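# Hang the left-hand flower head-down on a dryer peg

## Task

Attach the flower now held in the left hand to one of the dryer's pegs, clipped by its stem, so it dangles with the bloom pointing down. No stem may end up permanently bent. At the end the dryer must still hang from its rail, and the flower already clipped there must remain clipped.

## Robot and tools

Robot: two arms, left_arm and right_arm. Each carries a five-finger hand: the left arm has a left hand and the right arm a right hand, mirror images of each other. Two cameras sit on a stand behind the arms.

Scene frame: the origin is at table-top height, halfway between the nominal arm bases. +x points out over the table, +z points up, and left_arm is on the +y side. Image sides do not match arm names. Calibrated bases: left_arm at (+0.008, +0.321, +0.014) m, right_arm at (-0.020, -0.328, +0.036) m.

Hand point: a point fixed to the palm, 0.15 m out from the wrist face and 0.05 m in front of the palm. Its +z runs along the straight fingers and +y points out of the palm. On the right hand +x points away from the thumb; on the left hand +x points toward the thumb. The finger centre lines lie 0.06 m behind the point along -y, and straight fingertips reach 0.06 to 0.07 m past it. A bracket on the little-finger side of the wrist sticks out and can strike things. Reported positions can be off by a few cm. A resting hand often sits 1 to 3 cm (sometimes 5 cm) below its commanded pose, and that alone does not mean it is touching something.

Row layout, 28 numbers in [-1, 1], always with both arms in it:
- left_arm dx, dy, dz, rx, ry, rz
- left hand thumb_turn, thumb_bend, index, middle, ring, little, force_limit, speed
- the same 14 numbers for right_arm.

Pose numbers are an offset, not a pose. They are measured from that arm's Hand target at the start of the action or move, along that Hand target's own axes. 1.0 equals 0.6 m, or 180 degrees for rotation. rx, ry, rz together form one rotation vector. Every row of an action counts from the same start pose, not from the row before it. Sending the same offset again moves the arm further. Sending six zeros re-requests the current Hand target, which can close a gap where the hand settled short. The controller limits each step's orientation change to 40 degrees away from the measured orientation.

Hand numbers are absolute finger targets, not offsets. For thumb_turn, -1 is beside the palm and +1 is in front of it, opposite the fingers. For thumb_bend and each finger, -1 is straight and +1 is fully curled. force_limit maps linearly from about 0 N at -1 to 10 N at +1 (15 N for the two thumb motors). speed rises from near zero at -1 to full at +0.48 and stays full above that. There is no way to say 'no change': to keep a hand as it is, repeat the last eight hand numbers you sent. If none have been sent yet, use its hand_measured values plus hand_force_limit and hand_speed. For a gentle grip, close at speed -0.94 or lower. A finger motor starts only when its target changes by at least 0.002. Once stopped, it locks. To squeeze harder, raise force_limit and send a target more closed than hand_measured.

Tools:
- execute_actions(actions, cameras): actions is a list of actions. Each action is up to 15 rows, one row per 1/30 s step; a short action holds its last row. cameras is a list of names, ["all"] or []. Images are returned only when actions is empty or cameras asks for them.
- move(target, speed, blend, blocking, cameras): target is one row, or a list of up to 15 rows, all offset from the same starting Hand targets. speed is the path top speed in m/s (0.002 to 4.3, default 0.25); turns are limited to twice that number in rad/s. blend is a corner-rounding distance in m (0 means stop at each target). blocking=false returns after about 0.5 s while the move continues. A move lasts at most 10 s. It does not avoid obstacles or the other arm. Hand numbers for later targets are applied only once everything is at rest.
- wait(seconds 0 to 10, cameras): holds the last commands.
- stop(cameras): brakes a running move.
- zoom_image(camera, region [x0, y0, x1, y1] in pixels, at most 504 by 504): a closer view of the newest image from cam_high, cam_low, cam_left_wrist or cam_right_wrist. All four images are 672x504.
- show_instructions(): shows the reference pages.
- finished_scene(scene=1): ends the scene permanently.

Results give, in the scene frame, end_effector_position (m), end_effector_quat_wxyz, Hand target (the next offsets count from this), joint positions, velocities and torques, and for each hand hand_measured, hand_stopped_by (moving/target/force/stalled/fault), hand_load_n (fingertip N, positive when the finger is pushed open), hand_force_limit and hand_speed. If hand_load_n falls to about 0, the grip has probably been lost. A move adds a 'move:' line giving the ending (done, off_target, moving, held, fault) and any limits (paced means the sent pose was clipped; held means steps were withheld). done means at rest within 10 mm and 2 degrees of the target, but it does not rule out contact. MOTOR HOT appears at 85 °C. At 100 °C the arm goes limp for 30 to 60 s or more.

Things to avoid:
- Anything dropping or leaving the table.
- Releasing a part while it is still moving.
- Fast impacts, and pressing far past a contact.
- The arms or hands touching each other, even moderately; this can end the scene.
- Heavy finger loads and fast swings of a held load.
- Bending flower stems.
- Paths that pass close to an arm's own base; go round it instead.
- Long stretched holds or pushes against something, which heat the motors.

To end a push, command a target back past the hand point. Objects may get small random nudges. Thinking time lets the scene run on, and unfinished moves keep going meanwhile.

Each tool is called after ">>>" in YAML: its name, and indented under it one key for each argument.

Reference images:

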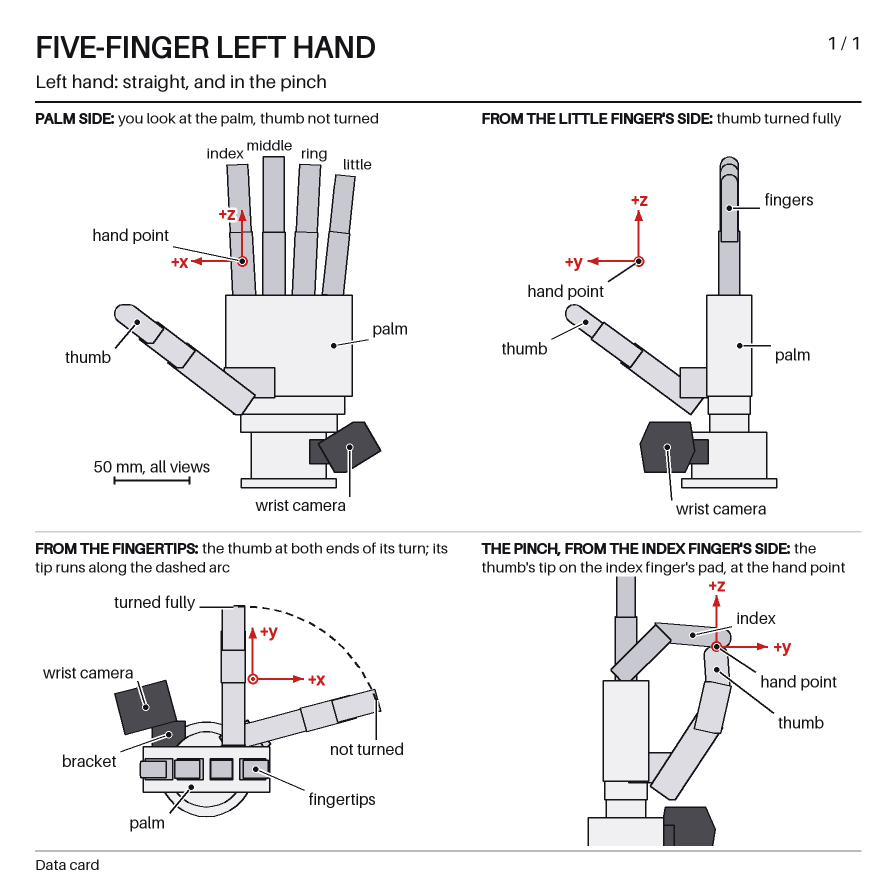

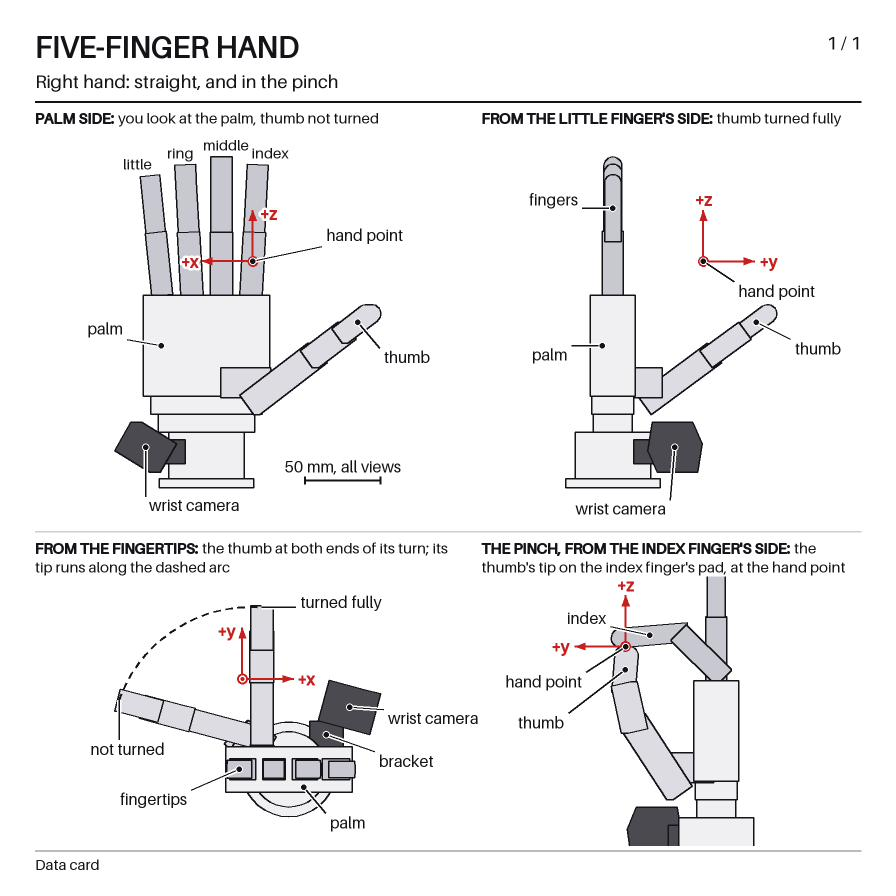

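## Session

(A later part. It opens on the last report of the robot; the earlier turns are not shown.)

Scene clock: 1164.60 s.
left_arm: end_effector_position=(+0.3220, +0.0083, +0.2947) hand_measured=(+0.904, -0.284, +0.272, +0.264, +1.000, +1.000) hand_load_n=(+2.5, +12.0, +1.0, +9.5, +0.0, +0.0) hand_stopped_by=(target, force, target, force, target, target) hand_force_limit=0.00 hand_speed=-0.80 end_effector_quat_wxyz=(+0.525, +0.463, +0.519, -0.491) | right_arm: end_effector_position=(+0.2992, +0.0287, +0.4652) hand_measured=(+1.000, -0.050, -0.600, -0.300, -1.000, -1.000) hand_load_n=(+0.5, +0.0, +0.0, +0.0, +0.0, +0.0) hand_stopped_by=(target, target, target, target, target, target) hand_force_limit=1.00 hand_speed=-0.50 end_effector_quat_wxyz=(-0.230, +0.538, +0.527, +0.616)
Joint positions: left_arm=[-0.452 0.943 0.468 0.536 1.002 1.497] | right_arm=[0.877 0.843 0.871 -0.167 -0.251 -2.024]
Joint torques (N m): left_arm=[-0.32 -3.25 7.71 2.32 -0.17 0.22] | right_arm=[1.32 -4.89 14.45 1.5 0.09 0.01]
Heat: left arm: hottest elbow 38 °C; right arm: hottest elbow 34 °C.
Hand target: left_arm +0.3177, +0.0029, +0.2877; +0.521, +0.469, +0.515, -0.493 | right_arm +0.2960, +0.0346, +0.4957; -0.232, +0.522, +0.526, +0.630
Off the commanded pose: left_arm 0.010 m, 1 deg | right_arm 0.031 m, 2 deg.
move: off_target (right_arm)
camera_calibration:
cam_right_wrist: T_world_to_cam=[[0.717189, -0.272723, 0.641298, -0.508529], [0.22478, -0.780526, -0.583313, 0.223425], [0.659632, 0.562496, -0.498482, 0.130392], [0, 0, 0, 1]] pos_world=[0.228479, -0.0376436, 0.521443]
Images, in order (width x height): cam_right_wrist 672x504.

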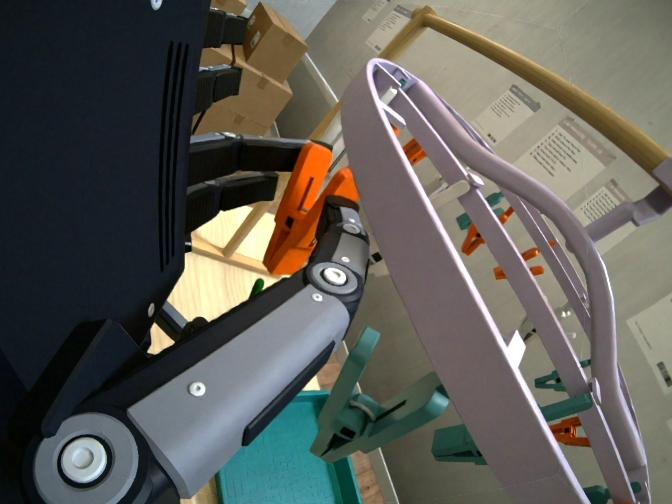

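>>> execute_actions:
  actions:
    - [[0,0,0,0,0,0,0.904,-0.284,0.272,0.264,1,1,0,-0.8,0,0,0,0,0,0,1,-0.05,-0.6,-0.21,-1,-1,1,-0.6]]
    - [[0,0,0,0,0,0,0.904,-0.284,0.272,0.264,1,1,0,-0.8,0,0,0,0,0,0,1,-0.05,-0.6,0.25,-1,-1,1,-0.5]]
  cameras: ["cam_right_wrist"]

>>> zoom_image:
  camera: "cam_right_wrist"
  region: [220, 140, 380, 300]

Scene clock: 1166.87 s.
left_arm: end_effector_position=(+0.3220, +0.0083, +0.2947) hand_measured=(+0.904, -0.284, +0.272, +0.264, +1.000, +1.000) hand_load_n=(+2.5, +12.0, +1.0, +9.0, +0.0, +0.0) hand_stopped_by=(target, force, target, force, target, target) hand_force_limit=0.00 hand_speed=-0.80 end_effector_quat_wxyz=(+0.525, +0.463, +0.519, -0.491) | right_arm: end_effector_position=(+0.2991, +0.0288, +0.4650) hand_measured=(+1.000, -0.050, -0.600, -0.174, -1.000, -1.000) hand_load_n=(+3.0, +5.5, +0.0, +13.5, +0.0, +0.0) hand_stopped_by=(target, target, target, force, target, target) hand_force_limit=1.00 hand_speed=-0.50 end_effector_quat_wxyz=(-0.229, +0.538, +0.527, +0.616)
Joint positions: left_arm=[-0.452 0.943 0.468 0.536 1.002 1.497] | right_arm=[0.877 0.843 0.871 -0.168 -0.251 -2.024]
Joint torques (N m): left_arm=[-0.32 -3.31 7.71 2.32 -0.17 0.22] | right_arm=[1.73 -4.54 14.41 1.55 0.07 -0.01]
Heat: left arm: hottest elbow 38 °C; right arm: hottest elbow 34 °C.
Hand target: left_arm +0.3177, +0.0029, +0.2877; +0.521, +0.469, +0.515, -0.493 | right_arm +0.2960, +0.0346, +0.4957; -0.232, +0.522, +0.526, +0.630
Off the commanded pose: left_arm 0.010 m, 1 deg | right_arm 0.031 m, 2 deg.
camera_calibration:
cam_right_wrist: T_world_to_cam=[[0.717435, -0.2723, 0.641202, -0.508355], [0.22458, -0.780891, -0.582901, 0.223283], [0.659433, 0.562194, -0.499085, 0.1307], [0, 0, 0, 1]] pos_world=[0.228379, -0.0375442, 0.521341]
Images, in order (width x height): cam_right_wrist 672x504.

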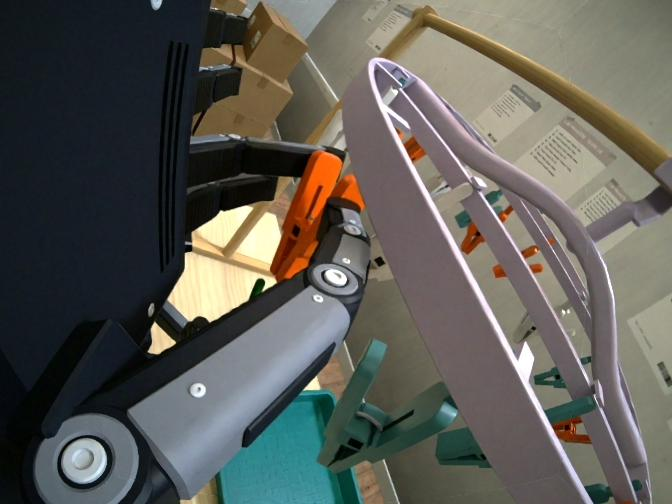

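Scaled by 3.150 from the camera's 672x504 image, which has a finer 960x720 frame.

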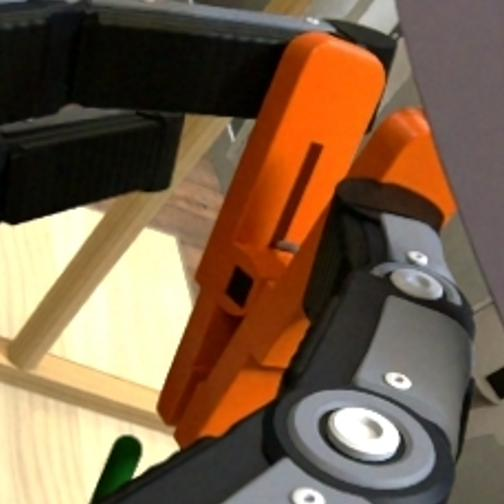

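>>> execute_actions:
  actions:
    - [[0,0,0,0,0,0,0.904,-0.284,0.272,0.264,1,1,0,-0.8,0,0,0,0,0,0,1,-0.05,-0.6,-0.205,-1,-1,1,-0.6]]

Scene clock: 1168.00 s.
left_arm: end_effector_position=(+0.3220, +0.0083, +0.2947) hand_measured=(+0.904, -0.284, +0.272, +0.264, +1.000, +1.000) hand_load_n=(+2.5, +11.5, +1.0, +9.0, +0.0, +0.0) hand_stopped_by=(target, force, target, force, target, target) hand_force_limit=0.00 hand_speed=-0.80 end_effector_quat_wxyz=(+0.525, +0.463, +0.519, -0.491) | right_arm: end_effector_position=(+0.2991, +0.0288, +0.4650) hand_measured=(+1.000, -0.050, -0.600, -0.208, -1.000, -1.000) hand_load_n=(+2.0, +4.0, +0.0, +8.5, +0.0, +0.0) hand_stopped_by=(target, target, target, target, target, target) hand_force_limit=1.00 hand_speed=-0.60 end_effector_quat_wxyz=(-0.229, +0.538, +0.527, +0.616)
Joint positions: left_arm=[-0.452 0.943 0.468 0.536 1.002 1.497] | right_arm=[0.877 0.843 0.871 -0.168 -0.251 -2.024]
Joint torques (N m): left_arm=[-0.32 -3.25 7.71 2.32 -0.17 0.22] | right_arm=[1.38 -5.01 14.48 1.51 0.06 0]
Heat: left arm: hottest elbow 38 °C; right arm: hottest elbow 34 °C.
Hand target: left_arm +0.3177, +0.0029, +0.2877; +0.521, +0.469, +0.515, -0.493 | right_arm +0.2960, +0.0346, +0.4957; -0.232, +0.522, +0.526, +0.630
Off the commanded pose: left_arm 0.010 m, 1 deg | right_arm 0.031 m, 2 deg.

>>> execute_actions:
  actions:
    - [[0,0,0,0,0,0,0.904,-0.284,0.272,0.264,1,1,0,-0.8,0,0,0,0,0,0,1,-0.05,-0.6,0.26,-1,-1,1,0.5]]
  cameras: ["cam_right_wrist"]

>>> zoom_image:
  camera: "cam_right_wrist"
  region: [250, 220, 310, 280]

>>> zoom_image:
  camera: "cam_right_wrist"
  region: [220, 140, 380, 300]

Scene clock: 1169.40 s.
left_arm: end_effector_position=(+0.3220, +0.0083, +0.2947) hand_measured=(+0.904, -0.284, +0.272, +0.264, +1.000, +1.000) hand_load_n=(+2.5, +11.5, +1.0, +9.0, +0.0, +0.0) hand_stopped_by=(target, force, target, force, target, target) hand_force_limit=0.00 hand_speed=-0.80 end_effector_quat_wxyz=(+0.525, +0.463, +0.519, -0.491) | right_arm: end_effector_position=(+0.2992, +0.0287, +0.4649) hand_measured=(+1.000, -0.052, -0.600, -0.134, -1.000, -1.000) hand_load_n=(+4.5, +7.0, +0.0, +20.0, +0.0, +0.0) hand_stopped_by=(target, target, target, force, target, target) hand_force_limit=1.00 hand_speed=0.50 end_effector_quat_wxyz=(-0.229, +0.539, +0.527, +0.616)
Joint positions: left_arm=[-0.452 0.943 0.468 0.536 1.002 1.497] | right_arm=[0.877 0.843 0.871 -0.168 -0.251 -2.024]
Joint torques (N m): left_arm=[-0.32 -3.25 7.71 2.3 -0.17 0.22] | right_arm=[1.03 -5.01 14.46 1.59 0.05 0.02]
Heat: left arm: hottest elbow 38 °C; right arm: hottest elbow 34 °C.
Hand target: left_arm +0.3177, +0.0029, +0.2877; +0.521, +0.469, +0.515, -0.493 | right_arm +0.2960, +0.0346, +0.4956; -0.232, +0.522, +0.526, +0.630
Off the commanded pose: left_arm 0.010 m, 1 deg | right_arm 0.032 m, 2 deg.
camera_calibration:
cam_right_wrist: T_world_to_cam=[[0.717459, -0.272353, 0.641152, -0.508344], [0.224189, -0.781156, -0.582696, 0.223173], [0.659539, 0.5618, -0.499389, 0.130704], [0, 0, 0, 1]] pos_world=[0.228479, -0.0375456, 0.52124]
Images, in order (width x height): cam_right_wrist 672x504.

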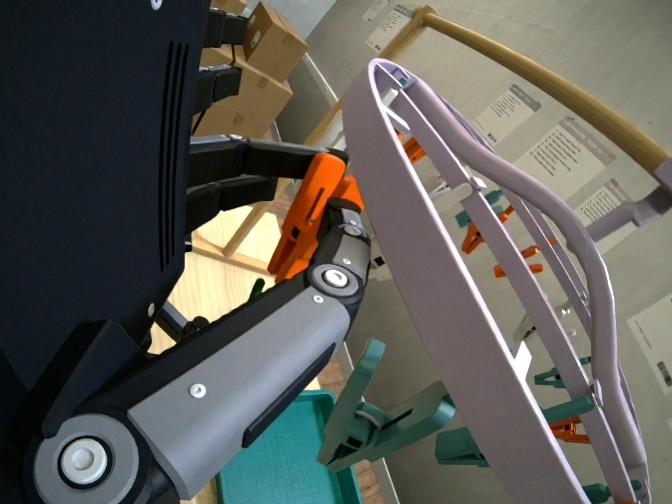

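Scaled by 8.400 from the camera's 672x504 image, which has a finer 960x720 frame.

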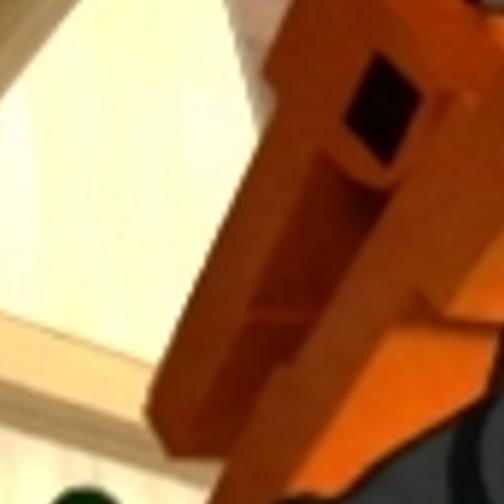

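Scaled by 3.150 from the camera's 672x504 image, which has a finer 960x720 frame.

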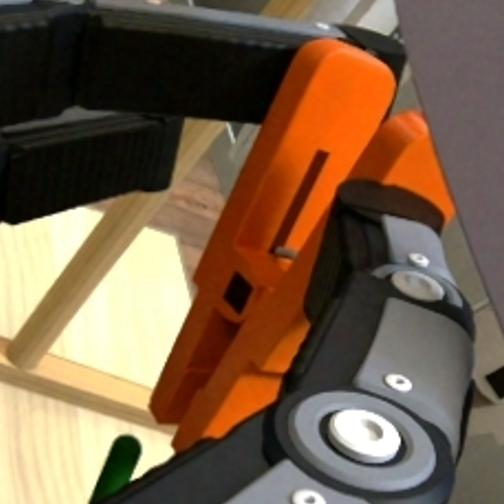

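>>> zoom_image:
  camera: "cam_right_wrist"
  region: [250, 245, 290, 285]

>>> zoom_image:
  camera: "cam_right_wrist"
  region: [240, 255, 290, 305]

Scaled by 12.600 from the camera's 672x504 image, which has a finer 960x720 frame.

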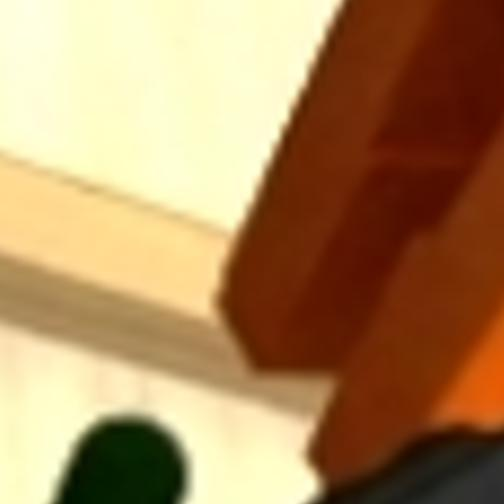

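Scaled by 10.080 from the camera's 672x504 image, which has a finer 960x720 frame.

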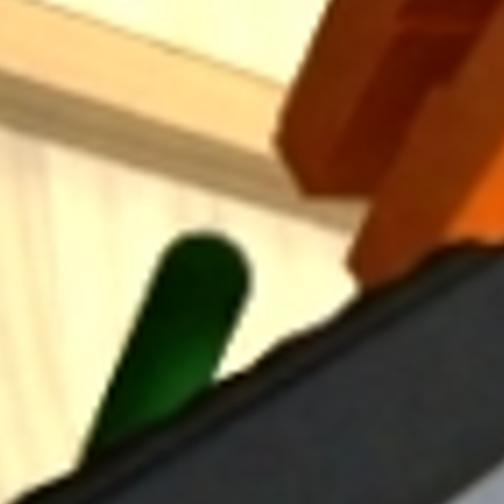

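>>> move:
  target: [-0.0032,0.01447,0.01354,0,0,0,0.904,-0.284,0.272,0.264,1,1,0,-0.8,0,0,0,0,0,0,1,-0.05,-0.6,0.26,-1,-1,1,0.5]
  speed: 0.05
  cameras: ["cam_right_wrist","cam_left_wrist"]

>>> zoom_image:
  camera: "cam_right_wrist"
  region: [240, 255, 290, 305]

>>> zoom_image:
  camera: "cam_left_wrist"
  region: [180, 0, 380, 200]

Scene clock: 1175.30 s.
left_arm: end_effector_position=(+0.3264, +0.0036, +0.2816) hand_measured=(+0.904, -0.284, +0.272, +0.264, +1.000, +1.000) hand_load_n=(+2.5, +11.5, +1.0, +9.0, +0.0, +0.0) hand_stopped_by=(target, force, target, force, target, target) hand_force_limit=0.00 hand_speed=-0.80 end_effector_quat_wxyz=(+0.516, +0.461, +0.528, -0.493) | right_arm: end_effector_position=(+0.2992, +0.0287, +0.4649) hand_measured=(+1.000, -0.052, -0.600, -0.134, -1.000, -1.000) hand_load_n=(+4.0, +7.0, +0.0, +20.0, +0.0, +0.0) hand_stopped_by=(target, target, target, force, target, target) hand_force_limit=1.00 hand_speed=0.50 end_effector_quat_wxyz=(-0.229, +0.539, +0.527, +0.616)
Joint positions: left_arm=[-0.46 0.984 0.468 0.549 0.995 1.497] | right_arm=[0.877 0.843 0.871 -0.168 -0.251 -2.024]
Joint torques (N m): left_arm=[-0.32 -3.78 9.52 2.44 -0.15 0.22] | right_arm=[1.26 -5.01 14.48 1.58 0.06 0.01]
Heat: left arm: hottest elbow 38 °C; right arm: hottest elbow 34 °C.
Hand target: left_arm +0.3269, -0.0045, +0.2897; +0.521, +0.469, +0.515, -0.493 | right_arm +0.2960, +0.0346, +0.4956; -0.232, +0.522, +0.526, +0.630
Off the commanded pose: left_arm 0.011 m, 2 deg | right_arm 0.031 m, 2 deg.
move: off_target (left_arm, right_arm)
camera_calibration:
cam_left_wrist: T_world_to_cam=[[-0.958957, -0.128098, -0.252966, 0.393398], [0.173773, 0.439468, -0.881289, 0.199074], [0.224062, -0.889077, -0.399171, 0.157506], [0, 0, 0, 1]] pos_world=[0.307367, 0.102942, 0.33783]
cam_right_wrist: T_world_to_cam=[[0.717459, -0.272353, 0.641152, -0.508344], [0.224189, -0.781156, -0.582696, 0.223173], [0.659539, 0.5618, -0.499389, 0.130704], [0, 0, 0, 1]] pos_world=[0.228479, -0.0375456, 0.52124]
Images, in order (width x height): cam_left_wrist 672x504, cam_right_wrist 672x504.

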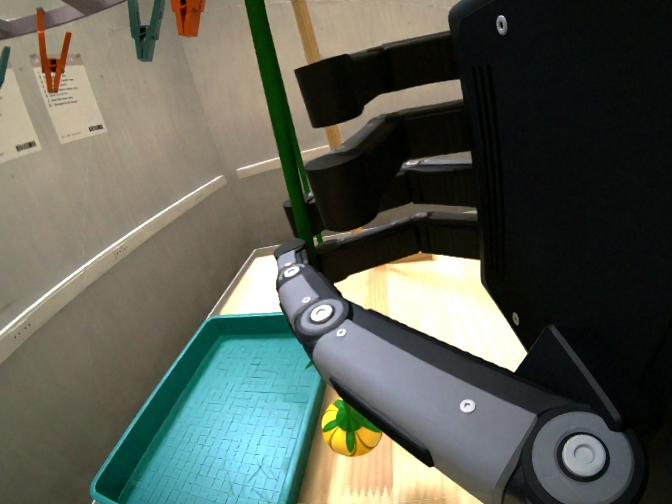

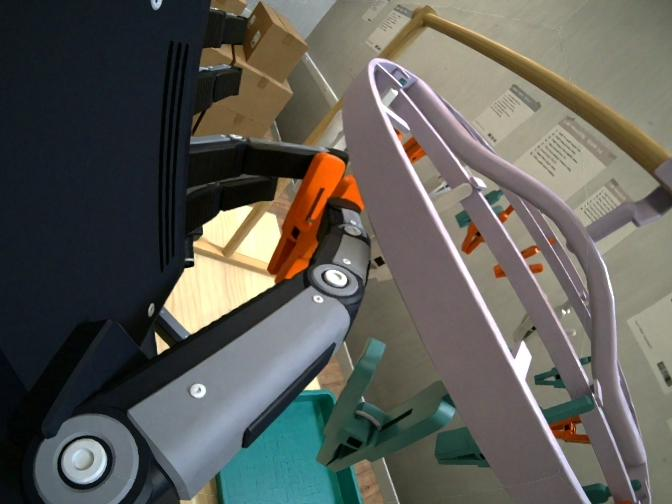

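Scaled by 10.080 from the camera's 672x504 image, which has a finer 960x720 frame.

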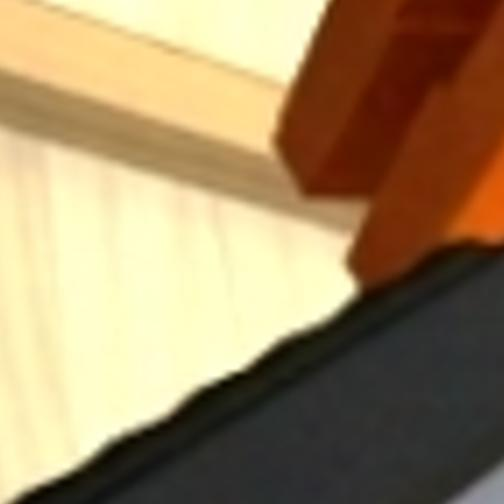

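Scaled by 2.520 from the camera's 672x504 image, which has a finer 960x720 frame.

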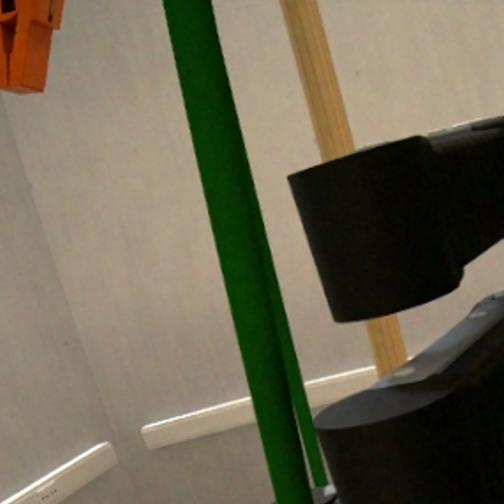

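>>> move:
  target: [-0.07515,0.00968,-0.01483,0,0,0,0.904,-0.284,0.272,0.264,1,1,0,-0.8,0,0,0,0,0,0,1,-0.05,-0.6,0.26,-1,-1,1,0.5]
  speed: 0.05
  cameras: ["cam_right_wrist","cam_left_wrist"]

>>> zoom_image:
  camera: "cam_right_wrist"
  region: [240, 255, 290, 305]

>>> zoom_image:
  camera: "cam_left_wrist"
  region: [180, 0, 380, 200]

Scene clock: 1178.43 s.
left_arm: end_effector_position=(+0.3207, +0.0047, +0.3047) hand_measured=(+0.904, -0.284, +0.272, +0.264, +1.000, +1.000) hand_load_n=(+2.5, +11.5, +1.0, +9.0, +0.0, +0.0) hand_stopped_by=(target, force, target, force, target, target) hand_force_limit=0.00 hand_speed=-0.80 end_effector_quat_wxyz=(+0.501, +0.466, +0.529, -0.502) | right_arm: end_effector_position=(+0.2992, +0.0287, +0.4649) hand_measured=(+1.000, -0.052, -0.600, -0.134, -1.000, -1.000) hand_load_n=(+4.0, +7.0, +0.0, +20.0, +0.0, +0.0) hand_stopped_by=(target, target, target, force, target, target) hand_force_limit=1.00 hand_speed=0.50 end_effector_quat_wxyz=(-0.229, +0.539, +0.527, +0.616)
Joint positions: left_arm=[-0.45 0.927 0.521 0.419 1.033 1.497] | right_arm=[0.877 0.843 0.871 -0.168 -0.251 -2.024]
Joint torques (N m): left_arm=[2.73 -5.13 12.36 1.18 0.05 0.17] | right_arm=[1.49 -4.95 14.42 1.52 0.08 0.01]
Heat: left arm: hottest elbow 38 °C; right arm: hottest elbow 34 °C.
Hand target: left_arm +0.3329, +0.0063, +0.3342; +0.521, +0.469, +0.515, -0.493 | right_arm +0.2960, +0.0346, +0.4956; -0.232, +0.522, +0.526, +0.630
Off the commanded pose: left_arm 0.032 m, 3 deg | right_arm 0.031 m, 2 deg.
move: off_target (left_arm, right_arm)
camera_calibration:
cam_left_wrist: T_world_to_cam=[[-0.96671, -0.0979605, -0.23638, 0.391099], [0.170127, 0.44396, -0.879748, 0.220719], [0.191124, -0.890676, -0.412515, 0.183622], [0, 0, 0, 1]] pos_world=[0.305434, 0.10387, 0.362371]
cam_right_wrist: T_world_to_cam=[[0.717459, -0.272353, 0.641152, -0.508344], [0.224189, -0.781156, -0.582696, 0.223173], [0.659539, 0.5618, -0.499389, 0.130704], [0, 0, 0, 1]] pos_world=[0.228479, -0.0375456, 0.52124]
Images, in order (width x height): cam_left_wrist 672x504, cam_right_wrist 672x504.

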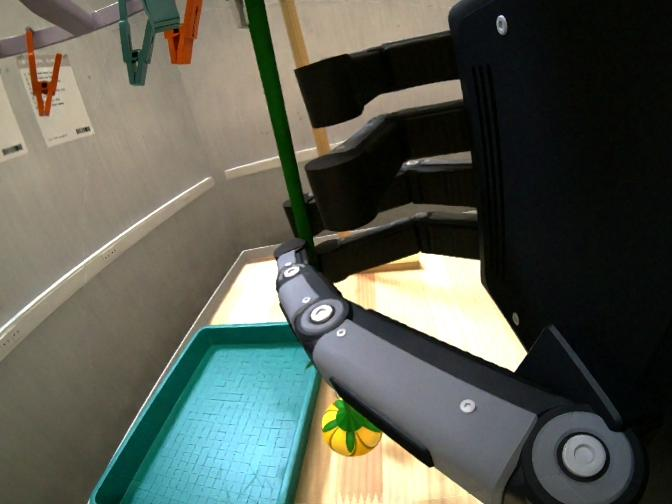

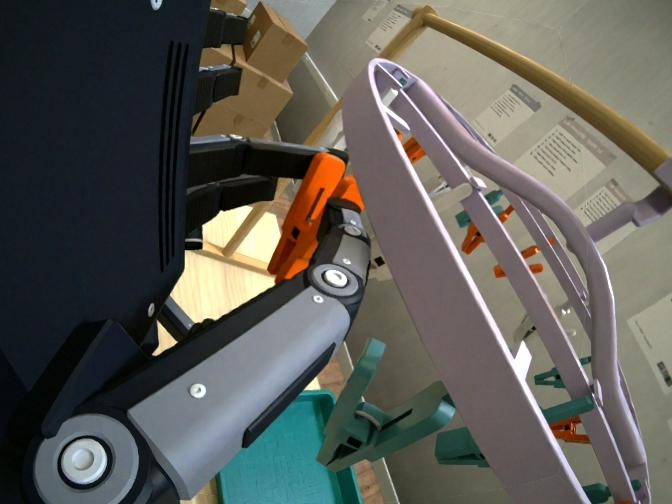

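Scaled by 10.080 from the camera's 672x504 image, which has a finer 960x720 frame.

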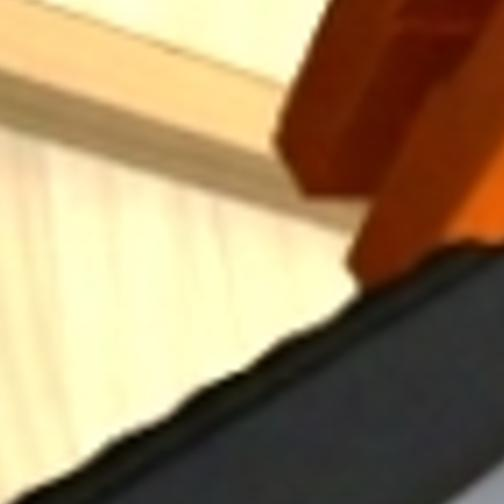

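Scaled by 2.520 from the camera's 672x504 image, which has a finer 960x720 frame.

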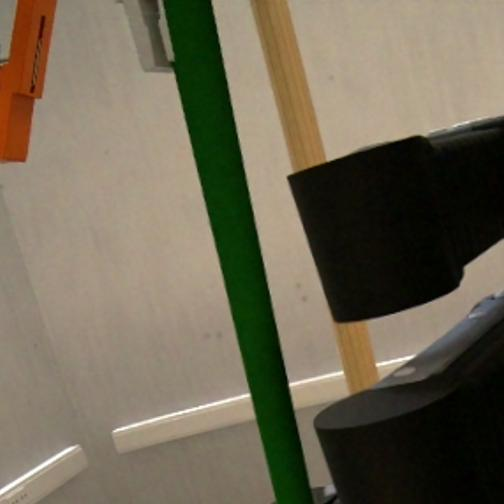

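>>> move:
  target: [-0.01329,-0.00671,-0.00259,0,0,0,0.904,-0.284,0.272,0.264,1,1,0,-0.8,0,0,0,0,0,0,1,-0.05,-0.6,0.26,-1,-1,1,0.5]
  speed: 0.03
  cameras: ["cam_right_wrist","cam_left_wrist"]

>>> zoom_image:
  camera: "cam_right_wrist"
  region: [255, 250, 295, 290]

>>> zoom_image:
  camera: "cam_left_wrist"
  region: [180, 0, 380, 200]

Scene clock: 1181.53 s.
left_arm: end_effector_position=(+0.3170, +0.0066, +0.3080) hand_measured=(+0.904, -0.284, +0.272, +0.264, +1.000, +1.000) hand_load_n=(+2.5, +11.5, +1.5, +9.0, +0.0, +0.0) hand_stopped_by=(target, force, target, force, target, target) hand_force_limit=0.00 hand_speed=-0.80 end_effector_quat_wxyz=(+0.498, +0.465, +0.532, -0.503) | right_arm: end_effector_position=(+0.2987, +0.0293, +0.4664) hand_measured=(+1.000, -0.052, -0.600, -0.134, -1.000, -1.000) hand_load_n=(+4.0, +6.5, +0.0, +20.0, +0.0, +0.0) hand_stopped_by=(target, target, target, force, target, target) hand_force_limit=1.00 hand_speed=0.50 end_effector_quat_wxyz=(-0.230, +0.537, +0.527, +0.617)
Joint positions: left_arm=[-0.45 0.905 0.525 0.381 1.033 1.497] | right_arm=[0.878 0.843 0.873 -0.168 -0.251 -2.024]
Joint torques (N m): left_arm=[2.49 -5.3 12.75 1.55 0 0.17] | right_arm=[1.49 -5.01 14.42 1.51 0.06 0]
Heat: left arm: hottest elbow 38 °C; right arm: hottest elbow 34 °C.
Hand target: left_arm +0.3288, +0.0078, +0.3423; +0.521, +0.469, +0.515, -0.493 | right_arm +0.2960, +0.0347, +0.4956; -0.232, +0.522, +0.526, +0.630
Off the commanded pose: left_arm 0.036 m, 4 deg | right_arm 0.030 m, 2 deg.
move: off_target (left_arm, right_arm)
camera_calibration:
cam_left_wrist: T_world_to_cam=[[-0.968836, -0.0968495, -0.227985, 0.386633], [0.162084, 0.448128, -0.879153, 0.225717], [0.187312, -0.888708, -0.418465, 0.190355], [0, 0, 0, 1]] pos_world=[0.302343, 0.105465, 0.366243]
cam_right_wrist: T_world_to_cam=[[0.716953, -0.272382, 0.641706, -0.508914], [0.226207, -0.779801, -0.58373, 0.224416], [0.659401, 0.563665, -0.497466, 0.13061], [0, 0, 0, 1]] pos_world=[0.227979, -0.0372393, 0.522546]
Images, in order (width x height): cam_left_wrist 672x504, cam_right_wrist 672x504.

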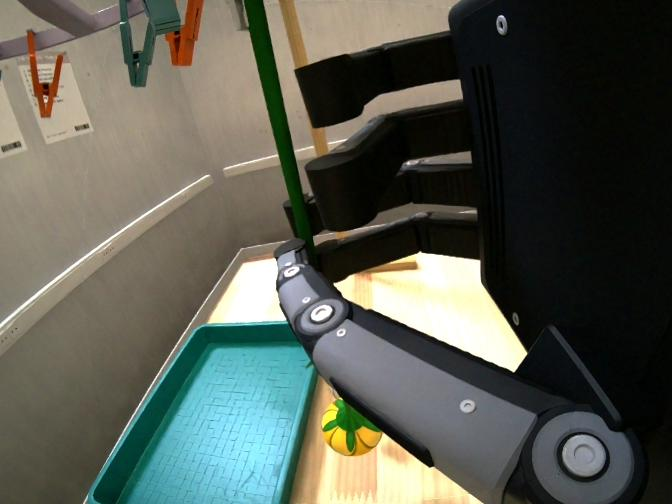

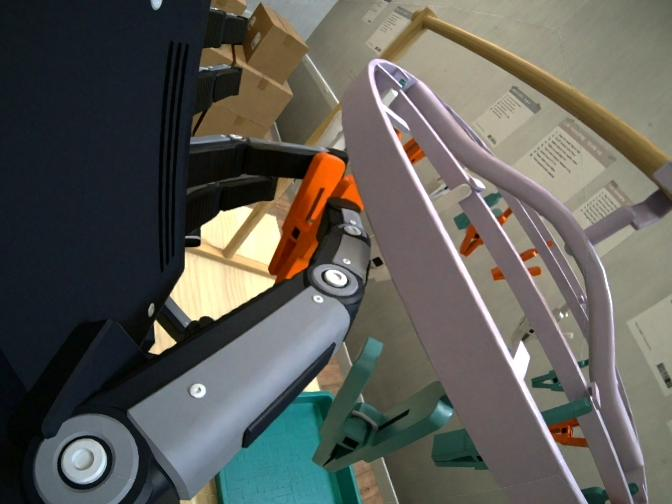

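Scaled by 12.600 from the camera's 672x504 image, which has a finer 960x720 frame.

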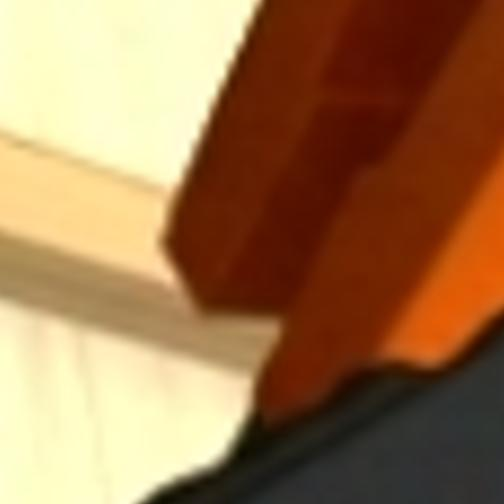

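Scaled by 2.520 from the camera's 672x504 image, which has a finer 960x720 frame.

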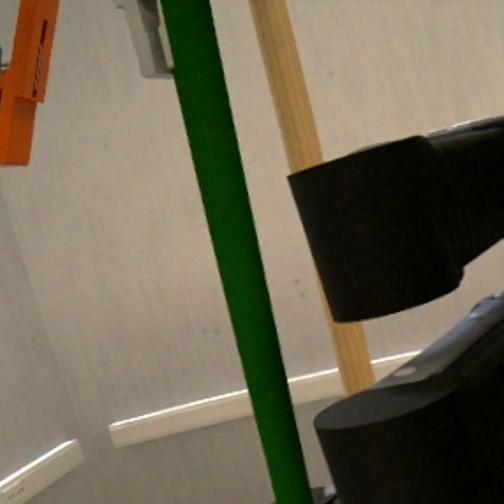

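>>> zoom_image:
  camera: "cam_right_wrist"
  region: [262, 268, 286, 292]

Scaled by 21.000 from the camera's 672x504 image, which has a finer 960x720 frame.

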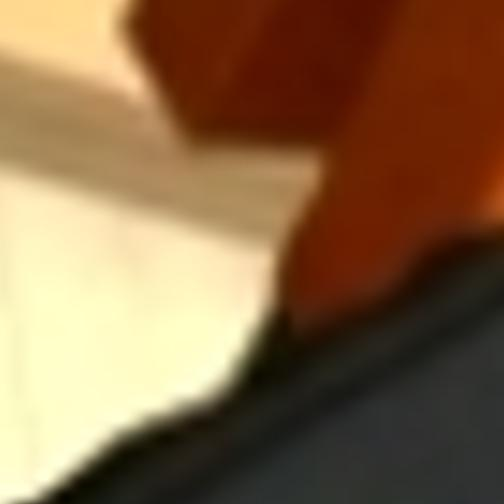

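>>> move:
  target: [-0.00008,0.0002,-0.0025,0,0,0,0.904,-0.284,0.272,0.264,1,1,0,-0.8,0,0,0,0,0,0,1,-0.05,-0.6,0.26,-1,-1,1,0.5]
  speed: 0.03
  cameras: ["cam_right_wrist","cam_left_wrist"]

>>> zoom_image:
  camera: "cam_right_wrist"
  region: [262, 268, 286, 292]

>>> zoom_image:
  camera: "cam_left_wrist"
  region: [180, 0, 380, 200]

Scene clock: 1186.50 s.
left_arm: end_effector_position=(+0.3169, +0.0074, +0.3082) hand_measured=(+0.904, -0.284, +0.272, +0.264, +1.000, +1.000) hand_load_n=(+2.5, +11.5, +1.0, +9.0, +0.0, +0.0) hand_stopped_by=(target, force, target, force, target, target) hand_force_limit=0.00 hand_speed=-0.80 end_effector_quat_wxyz=(+0.497, +0.465, +0.532, -0.503) | right_arm: end_effector_position=(+0.2987, +0.0293, +0.4664) hand_measured=(+1.000, -0.052, -0.600, -0.134, -1.000, -1.000) hand_load_n=(+4.0, +6.5, +0.0, +20.0, +0.0, +0.0) hand_stopped_by=(target, target, target, force, target, target) hand_force_limit=1.00 hand_speed=0.50 end_effector_quat_wxyz=(-0.230, +0.537, +0.527, +0.617)
Joint positions: left_arm=[-0.448 0.902 0.525 0.378 1.036 1.497] | right_arm=[0.878 0.843 0.873 -0.168 -0.251 -2.024]
Joint torques (N m): left_arm=[2.55 -5.25 12.67 1.43 0.09 0.18] | right_arm=[1.26 -5.01 14.3 1.54 0.07 0]
Heat: left arm: hottest elbow 38 °C; right arm: hottest elbow 35 °C.
Hand target: left_arm +0.3288, +0.0093, +0.3423; +0.521, +0.469, +0.515, -0.493 | right_arm +0.2960, +0.0346, +0.4956; -0.232, +0.522, +0.526, +0.630
Off the commanded pose: left_arm 0.036 m, 4 deg | right_arm 0.030 m, 2 deg.
move: off_target (left_arm, right_arm)
camera_calibration:
cam_left_wrist: T_world_to_cam=[[-0.968993, -0.0967934, -0.227341, 0.386594], [0.161467, 0.448399, -0.879128, 0.225724], [0.187033, -0.888577, -0.418867, 0.191497], [0, 0, 0, 1]] pos_world=[0.302344, 0.106365, 0.366541]
cam_right_wrist: T_world_to_cam=[[0.716953, -0.272382, 0.641706, -0.508914], [0.226207, -0.779801, -0.58373, 0.224416], [0.659401, 0.563665, -0.497466, 0.13061], [0, 0, 0, 1]] pos_world=[0.227979, -0.0372393, 0.522546]
Images, in order (width x height): cam_left_wrist 672x504, cam_right_wrist 672x504.

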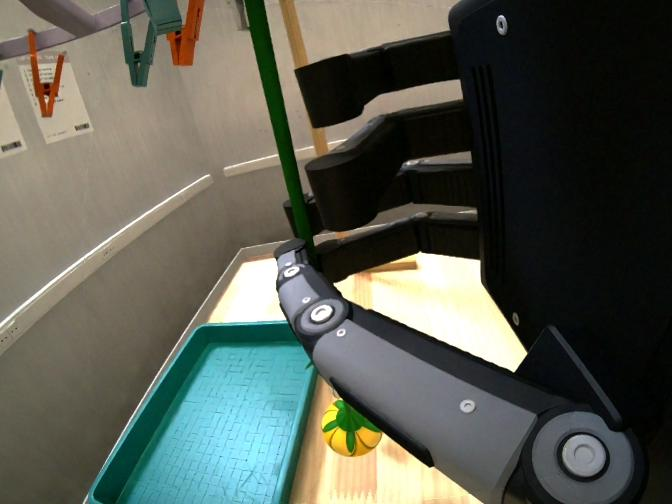

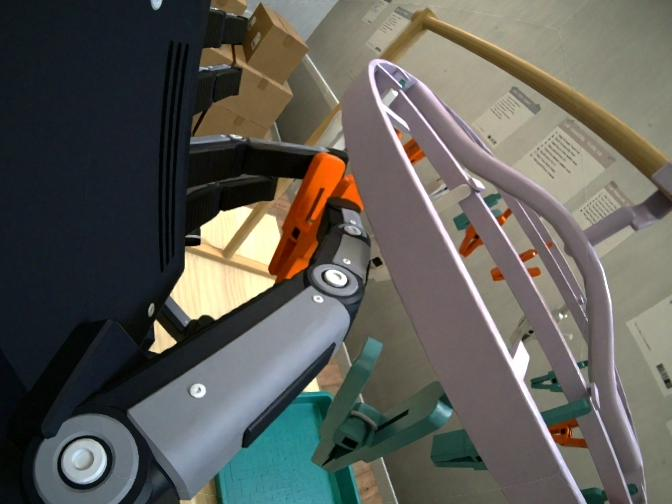

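Scaled by 21.000 from the camera's 672x504 image, which has a finer 960x720 frame.

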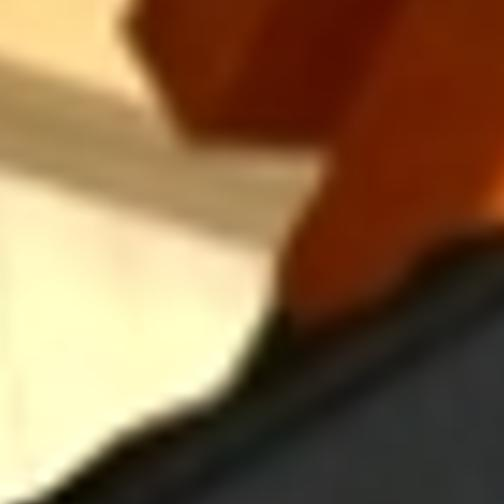

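Scaled by 2.520 from the camera's 672x504 image, which has a finer 960x720 frame.

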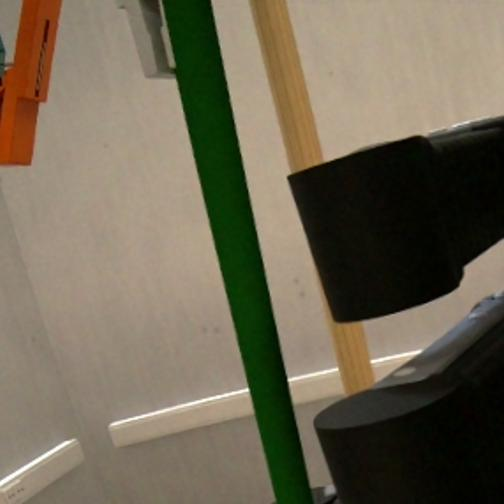

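>>> move:
  target: [-0.0051,0.0001,-0.0023,0,0,0,0.904,-0.284,0.272,0.264,1,1,0,-0.8,0,0,0,0,0,0,1,-0.05,-0.6,0.26,-1,-1,1,0.5]
  speed: 0.03
  cameras: ["cam_right_wrist","cam_left_wrist"]

>>> zoom_image:
  camera: "cam_right_wrist"
  region: [262, 268, 286, 292]

>>> zoom_image:
  camera: "cam_left_wrist"
  region: [180, 0, 380, 200]

Scene clock: 1188.03 s.
left_arm: end_effector_position=(+0.3164, +0.0090, +0.3077) hand_measured=(+0.904, -0.284, +0.272, +0.264, +1.000, +1.000) hand_load_n=(+2.5, +11.5, +0.5, +9.5, +0.0, +0.0) hand_stopped_by=(target, force, target, force, target, target) hand_force_limit=0.00 hand_speed=-0.80 end_effector_quat_wxyz=(+0.495, +0.465, +0.534, -0.504) | right_arm: end_effector_position=(+0.2985, +0.0294, +0.4664) hand_measured=(+1.000, -0.052, -0.600, -0.134, -1.000, -1.000) hand_load_n=(+4.0, +6.5, +0.0, +20.0, +0.0, +0.0) hand_stopped_by=(target, target, target, force, target, target) hand_force_limit=1.00 hand_speed=0.50 end_effector_quat_wxyz=(-0.230, +0.537, +0.527, +0.617)
Joint positions: left_arm=[-0.443 0.898 0.525 0.368 1.041 1.497] | right_arm=[0.879 0.843 0.873 -0.168 -0.251 -2.024]
Joint torques (N m): left_arm=[2.61 -5.13 13.04 1.48 0.05 0.17] | right_arm=[1.44 -4.89 14.34 1.57 0.05 0]
Heat: left arm: hottest elbow 38 °C; right arm: hottest elbow 35 °C.
Hand target: left_arm +0.3289, +0.0108, +0.3451; +0.521, +0.469, +0.515, -0.493 | right_arm +0.2959, +0.0347, +0.4956; -0.232, +0.522, +0.526, +0.630
Off the commanded pose: left_arm 0.040 m, 4 deg | right_arm 0.030 m, 2 deg.
move: off_target (left_arm, right_arm)
camera_calibration:
cam_left_wrist: T_world_to_cam=[[-0.970173, -0.0958378, -0.222664, 0.385031], [0.157177, 0.450595, -0.878783, 0.225873], [0.184552, -0.887569, -0.422092, 0.194507], [0, 0, 0, 1]] pos_world=[0.302148, 0.107762, 0.366325]
cam_right_wrist: T_world_to_cam=[[0.717042, -0.272125, 0.641716, -0.508831], [0.226471, -0.77974, -0.583709, 0.224449], [0.659213, 0.563874, -0.497478, 0.130676], [0, 0, 0, 1]] pos_world=[0.227878, -0.0371383, 0.522546]
Images, in order (width x height): cam_left_wrist 672x504, cam_right_wrist 672x504.

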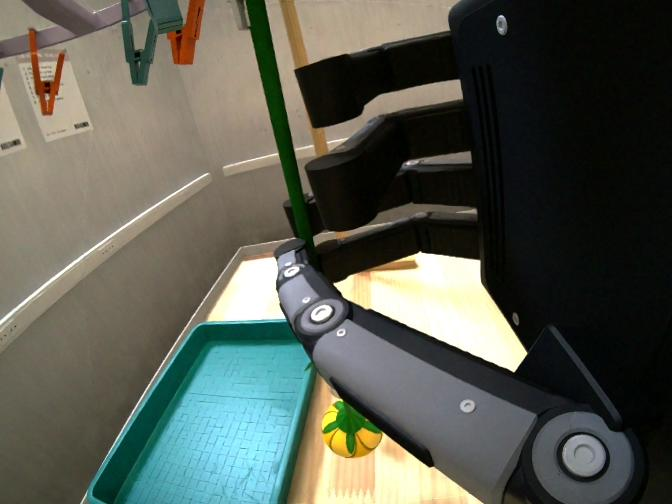

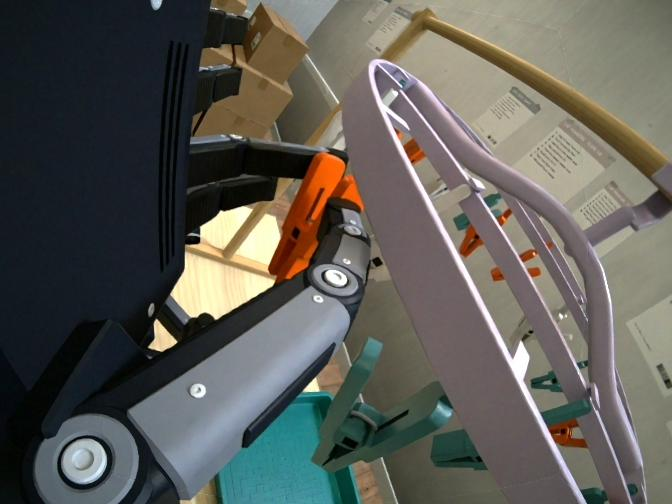

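Scaled by 21.000 from the camera's 672x504 image, which has a finer 960x720 frame.

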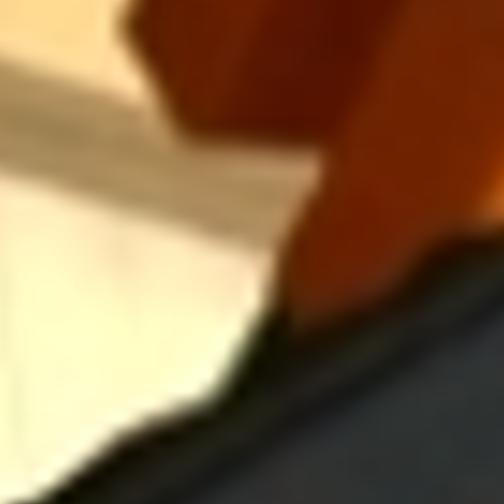

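Scaled by 2.520 from the camera's 672x504 image, which has a finer 960x720 frame.

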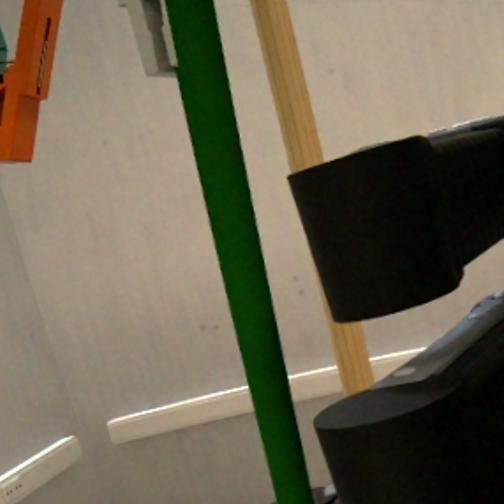

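>>> move:
  target: [0.09378,-0.00915,0.00977,0,0,0,0.904,-0.284,0.272,0.264,1,1,0,-0.8,0,0,0,0,0,0,1,-0.05,-0.6,0.26,-1,-1,1,0.5]
  speed: 0.08
  cameras: ["cam_right_wrist","cam_left_wrist"]

>>> zoom_image:
  camera: "cam_right_wrist"
  region: [250, 255, 290, 295]

>>> zoom_image:
  camera: "cam_left_wrist"
  region: [180, 0, 380, 200]

Scene clock: 1191.03 s.
left_arm: end_effector_position=(+0.3268, +0.0078, +0.2960) hand_measured=(+0.904, -0.284, +0.272, +0.264, +1.000, +1.000) hand_load_n=(+2.5, +11.5, +0.5, +9.0, +0.0, +0.0) hand_stopped_by=(target, force, target, force, target, target) hand_force_limit=0.00 hand_speed=-0.80 end_effector_quat_wxyz=(+0.525, +0.464, +0.518, -0.491) | right_arm: end_effector_position=(+0.2970, +0.0310, +0.4709) hand_measured=(+1.000, -0.052, -0.600, -0.134, -1.000, -1.000) hand_load_n=(+4.5, +6.0, +0.0, +20.0, +0.0, +0.0) hand_stopped_by=(target, target, target, force, target, target) hand_force_limit=1.00 hand_speed=0.50 end_effector_quat_wxyz=(-0.232, +0.534, +0.528, +0.618)
Joint positions: left_arm=[-0.446 0.958 0.48 0.539 1.01 1.499] | right_arm=[0.883 0.843 0.88 -0.17 -0.253 -2.026]
Joint torques (N m): left_arm=[-0.21 -3.55 7.75 2.28 -0.17 0.2] | right_arm=[0.91 -4.89 13.85 1.59 0.15 0.04]
Heat: left arm: hottest elbow 38 °C; right arm: hottest elbow 36 °C.
Hand target: left_arm +0.3229, +0.0028, +0.2894; +0.521, +0.469, +0.515, -0.493 | right_arm +0.2960, +0.0346, +0.4957; -0.232, +0.522, +0.526, +0.630
Off the commanded pose: left_arm 0.009 m, 1 deg | right_arm 0.025 m, 2 deg.
move: off_target (right_arm)
camera_calibration:
cam_left_wrist: T_world_to_cam=[[-0.952434, -0.130046, -0.275603, 0.40253], [0.196478, 0.429268, -0.881547, 0.2027], [0.232949, -0.893765, -0.383299, 0.159345], [0, 0, 0, 1]] pos_world=[0.306438, 0.107752, 0.350704]
cam_right_wrist: T_world_to_cam=[[0.715343, -0.270313, 0.644372, -0.510903], [0.234143, -0.776115, -0.58551, 0.22708], [0.658378, 0.569716, -0.491897, 0.130509], [0, 0, 0, 1]] pos_world=[0.226377, -0.0362165, 0.526366]
Images, in order (width x height): cam_left_wrist 672x504, cam_right_wrist 672x504.

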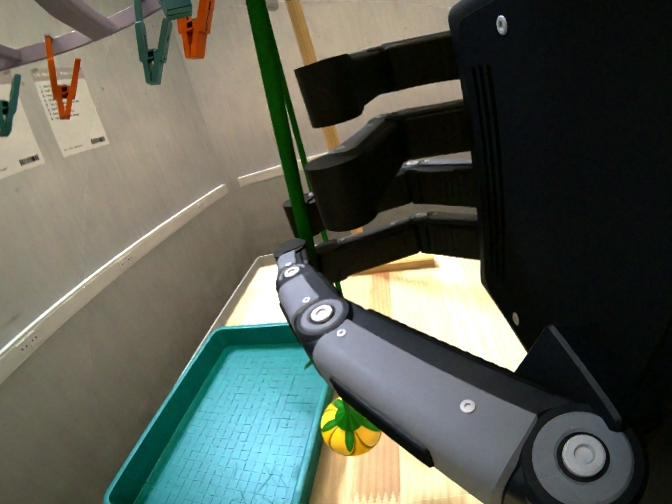

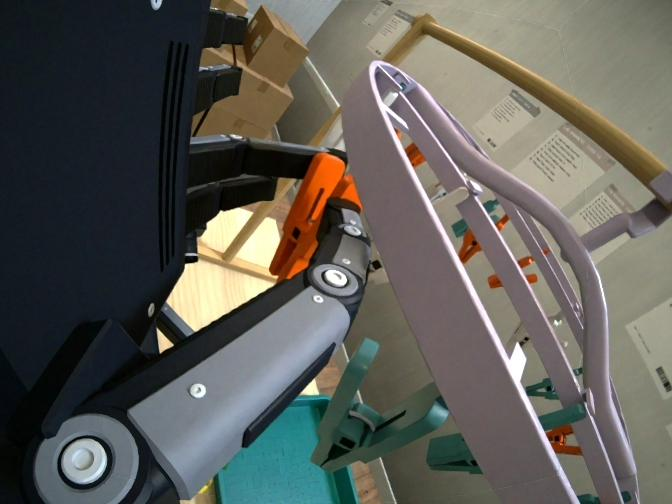

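Scaled by 12.600 from the camera's 672x504 image, which has a finer 960x720 frame.

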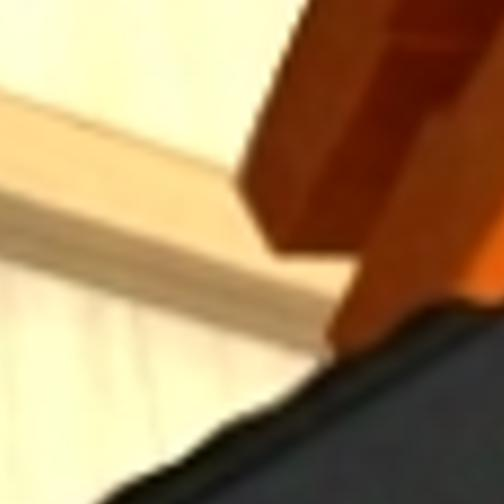

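Scaled by 2.520 from the camera's 672x504 image, which has a finer 960x720 frame.

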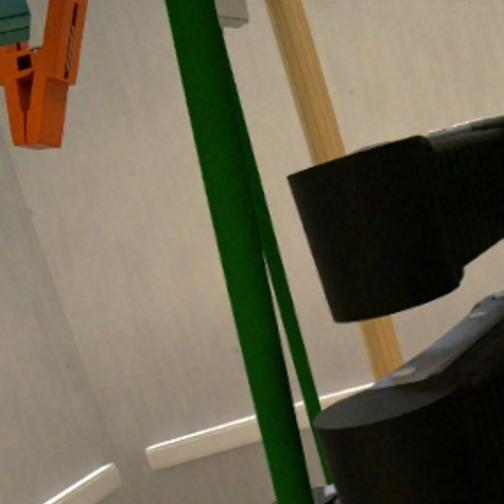

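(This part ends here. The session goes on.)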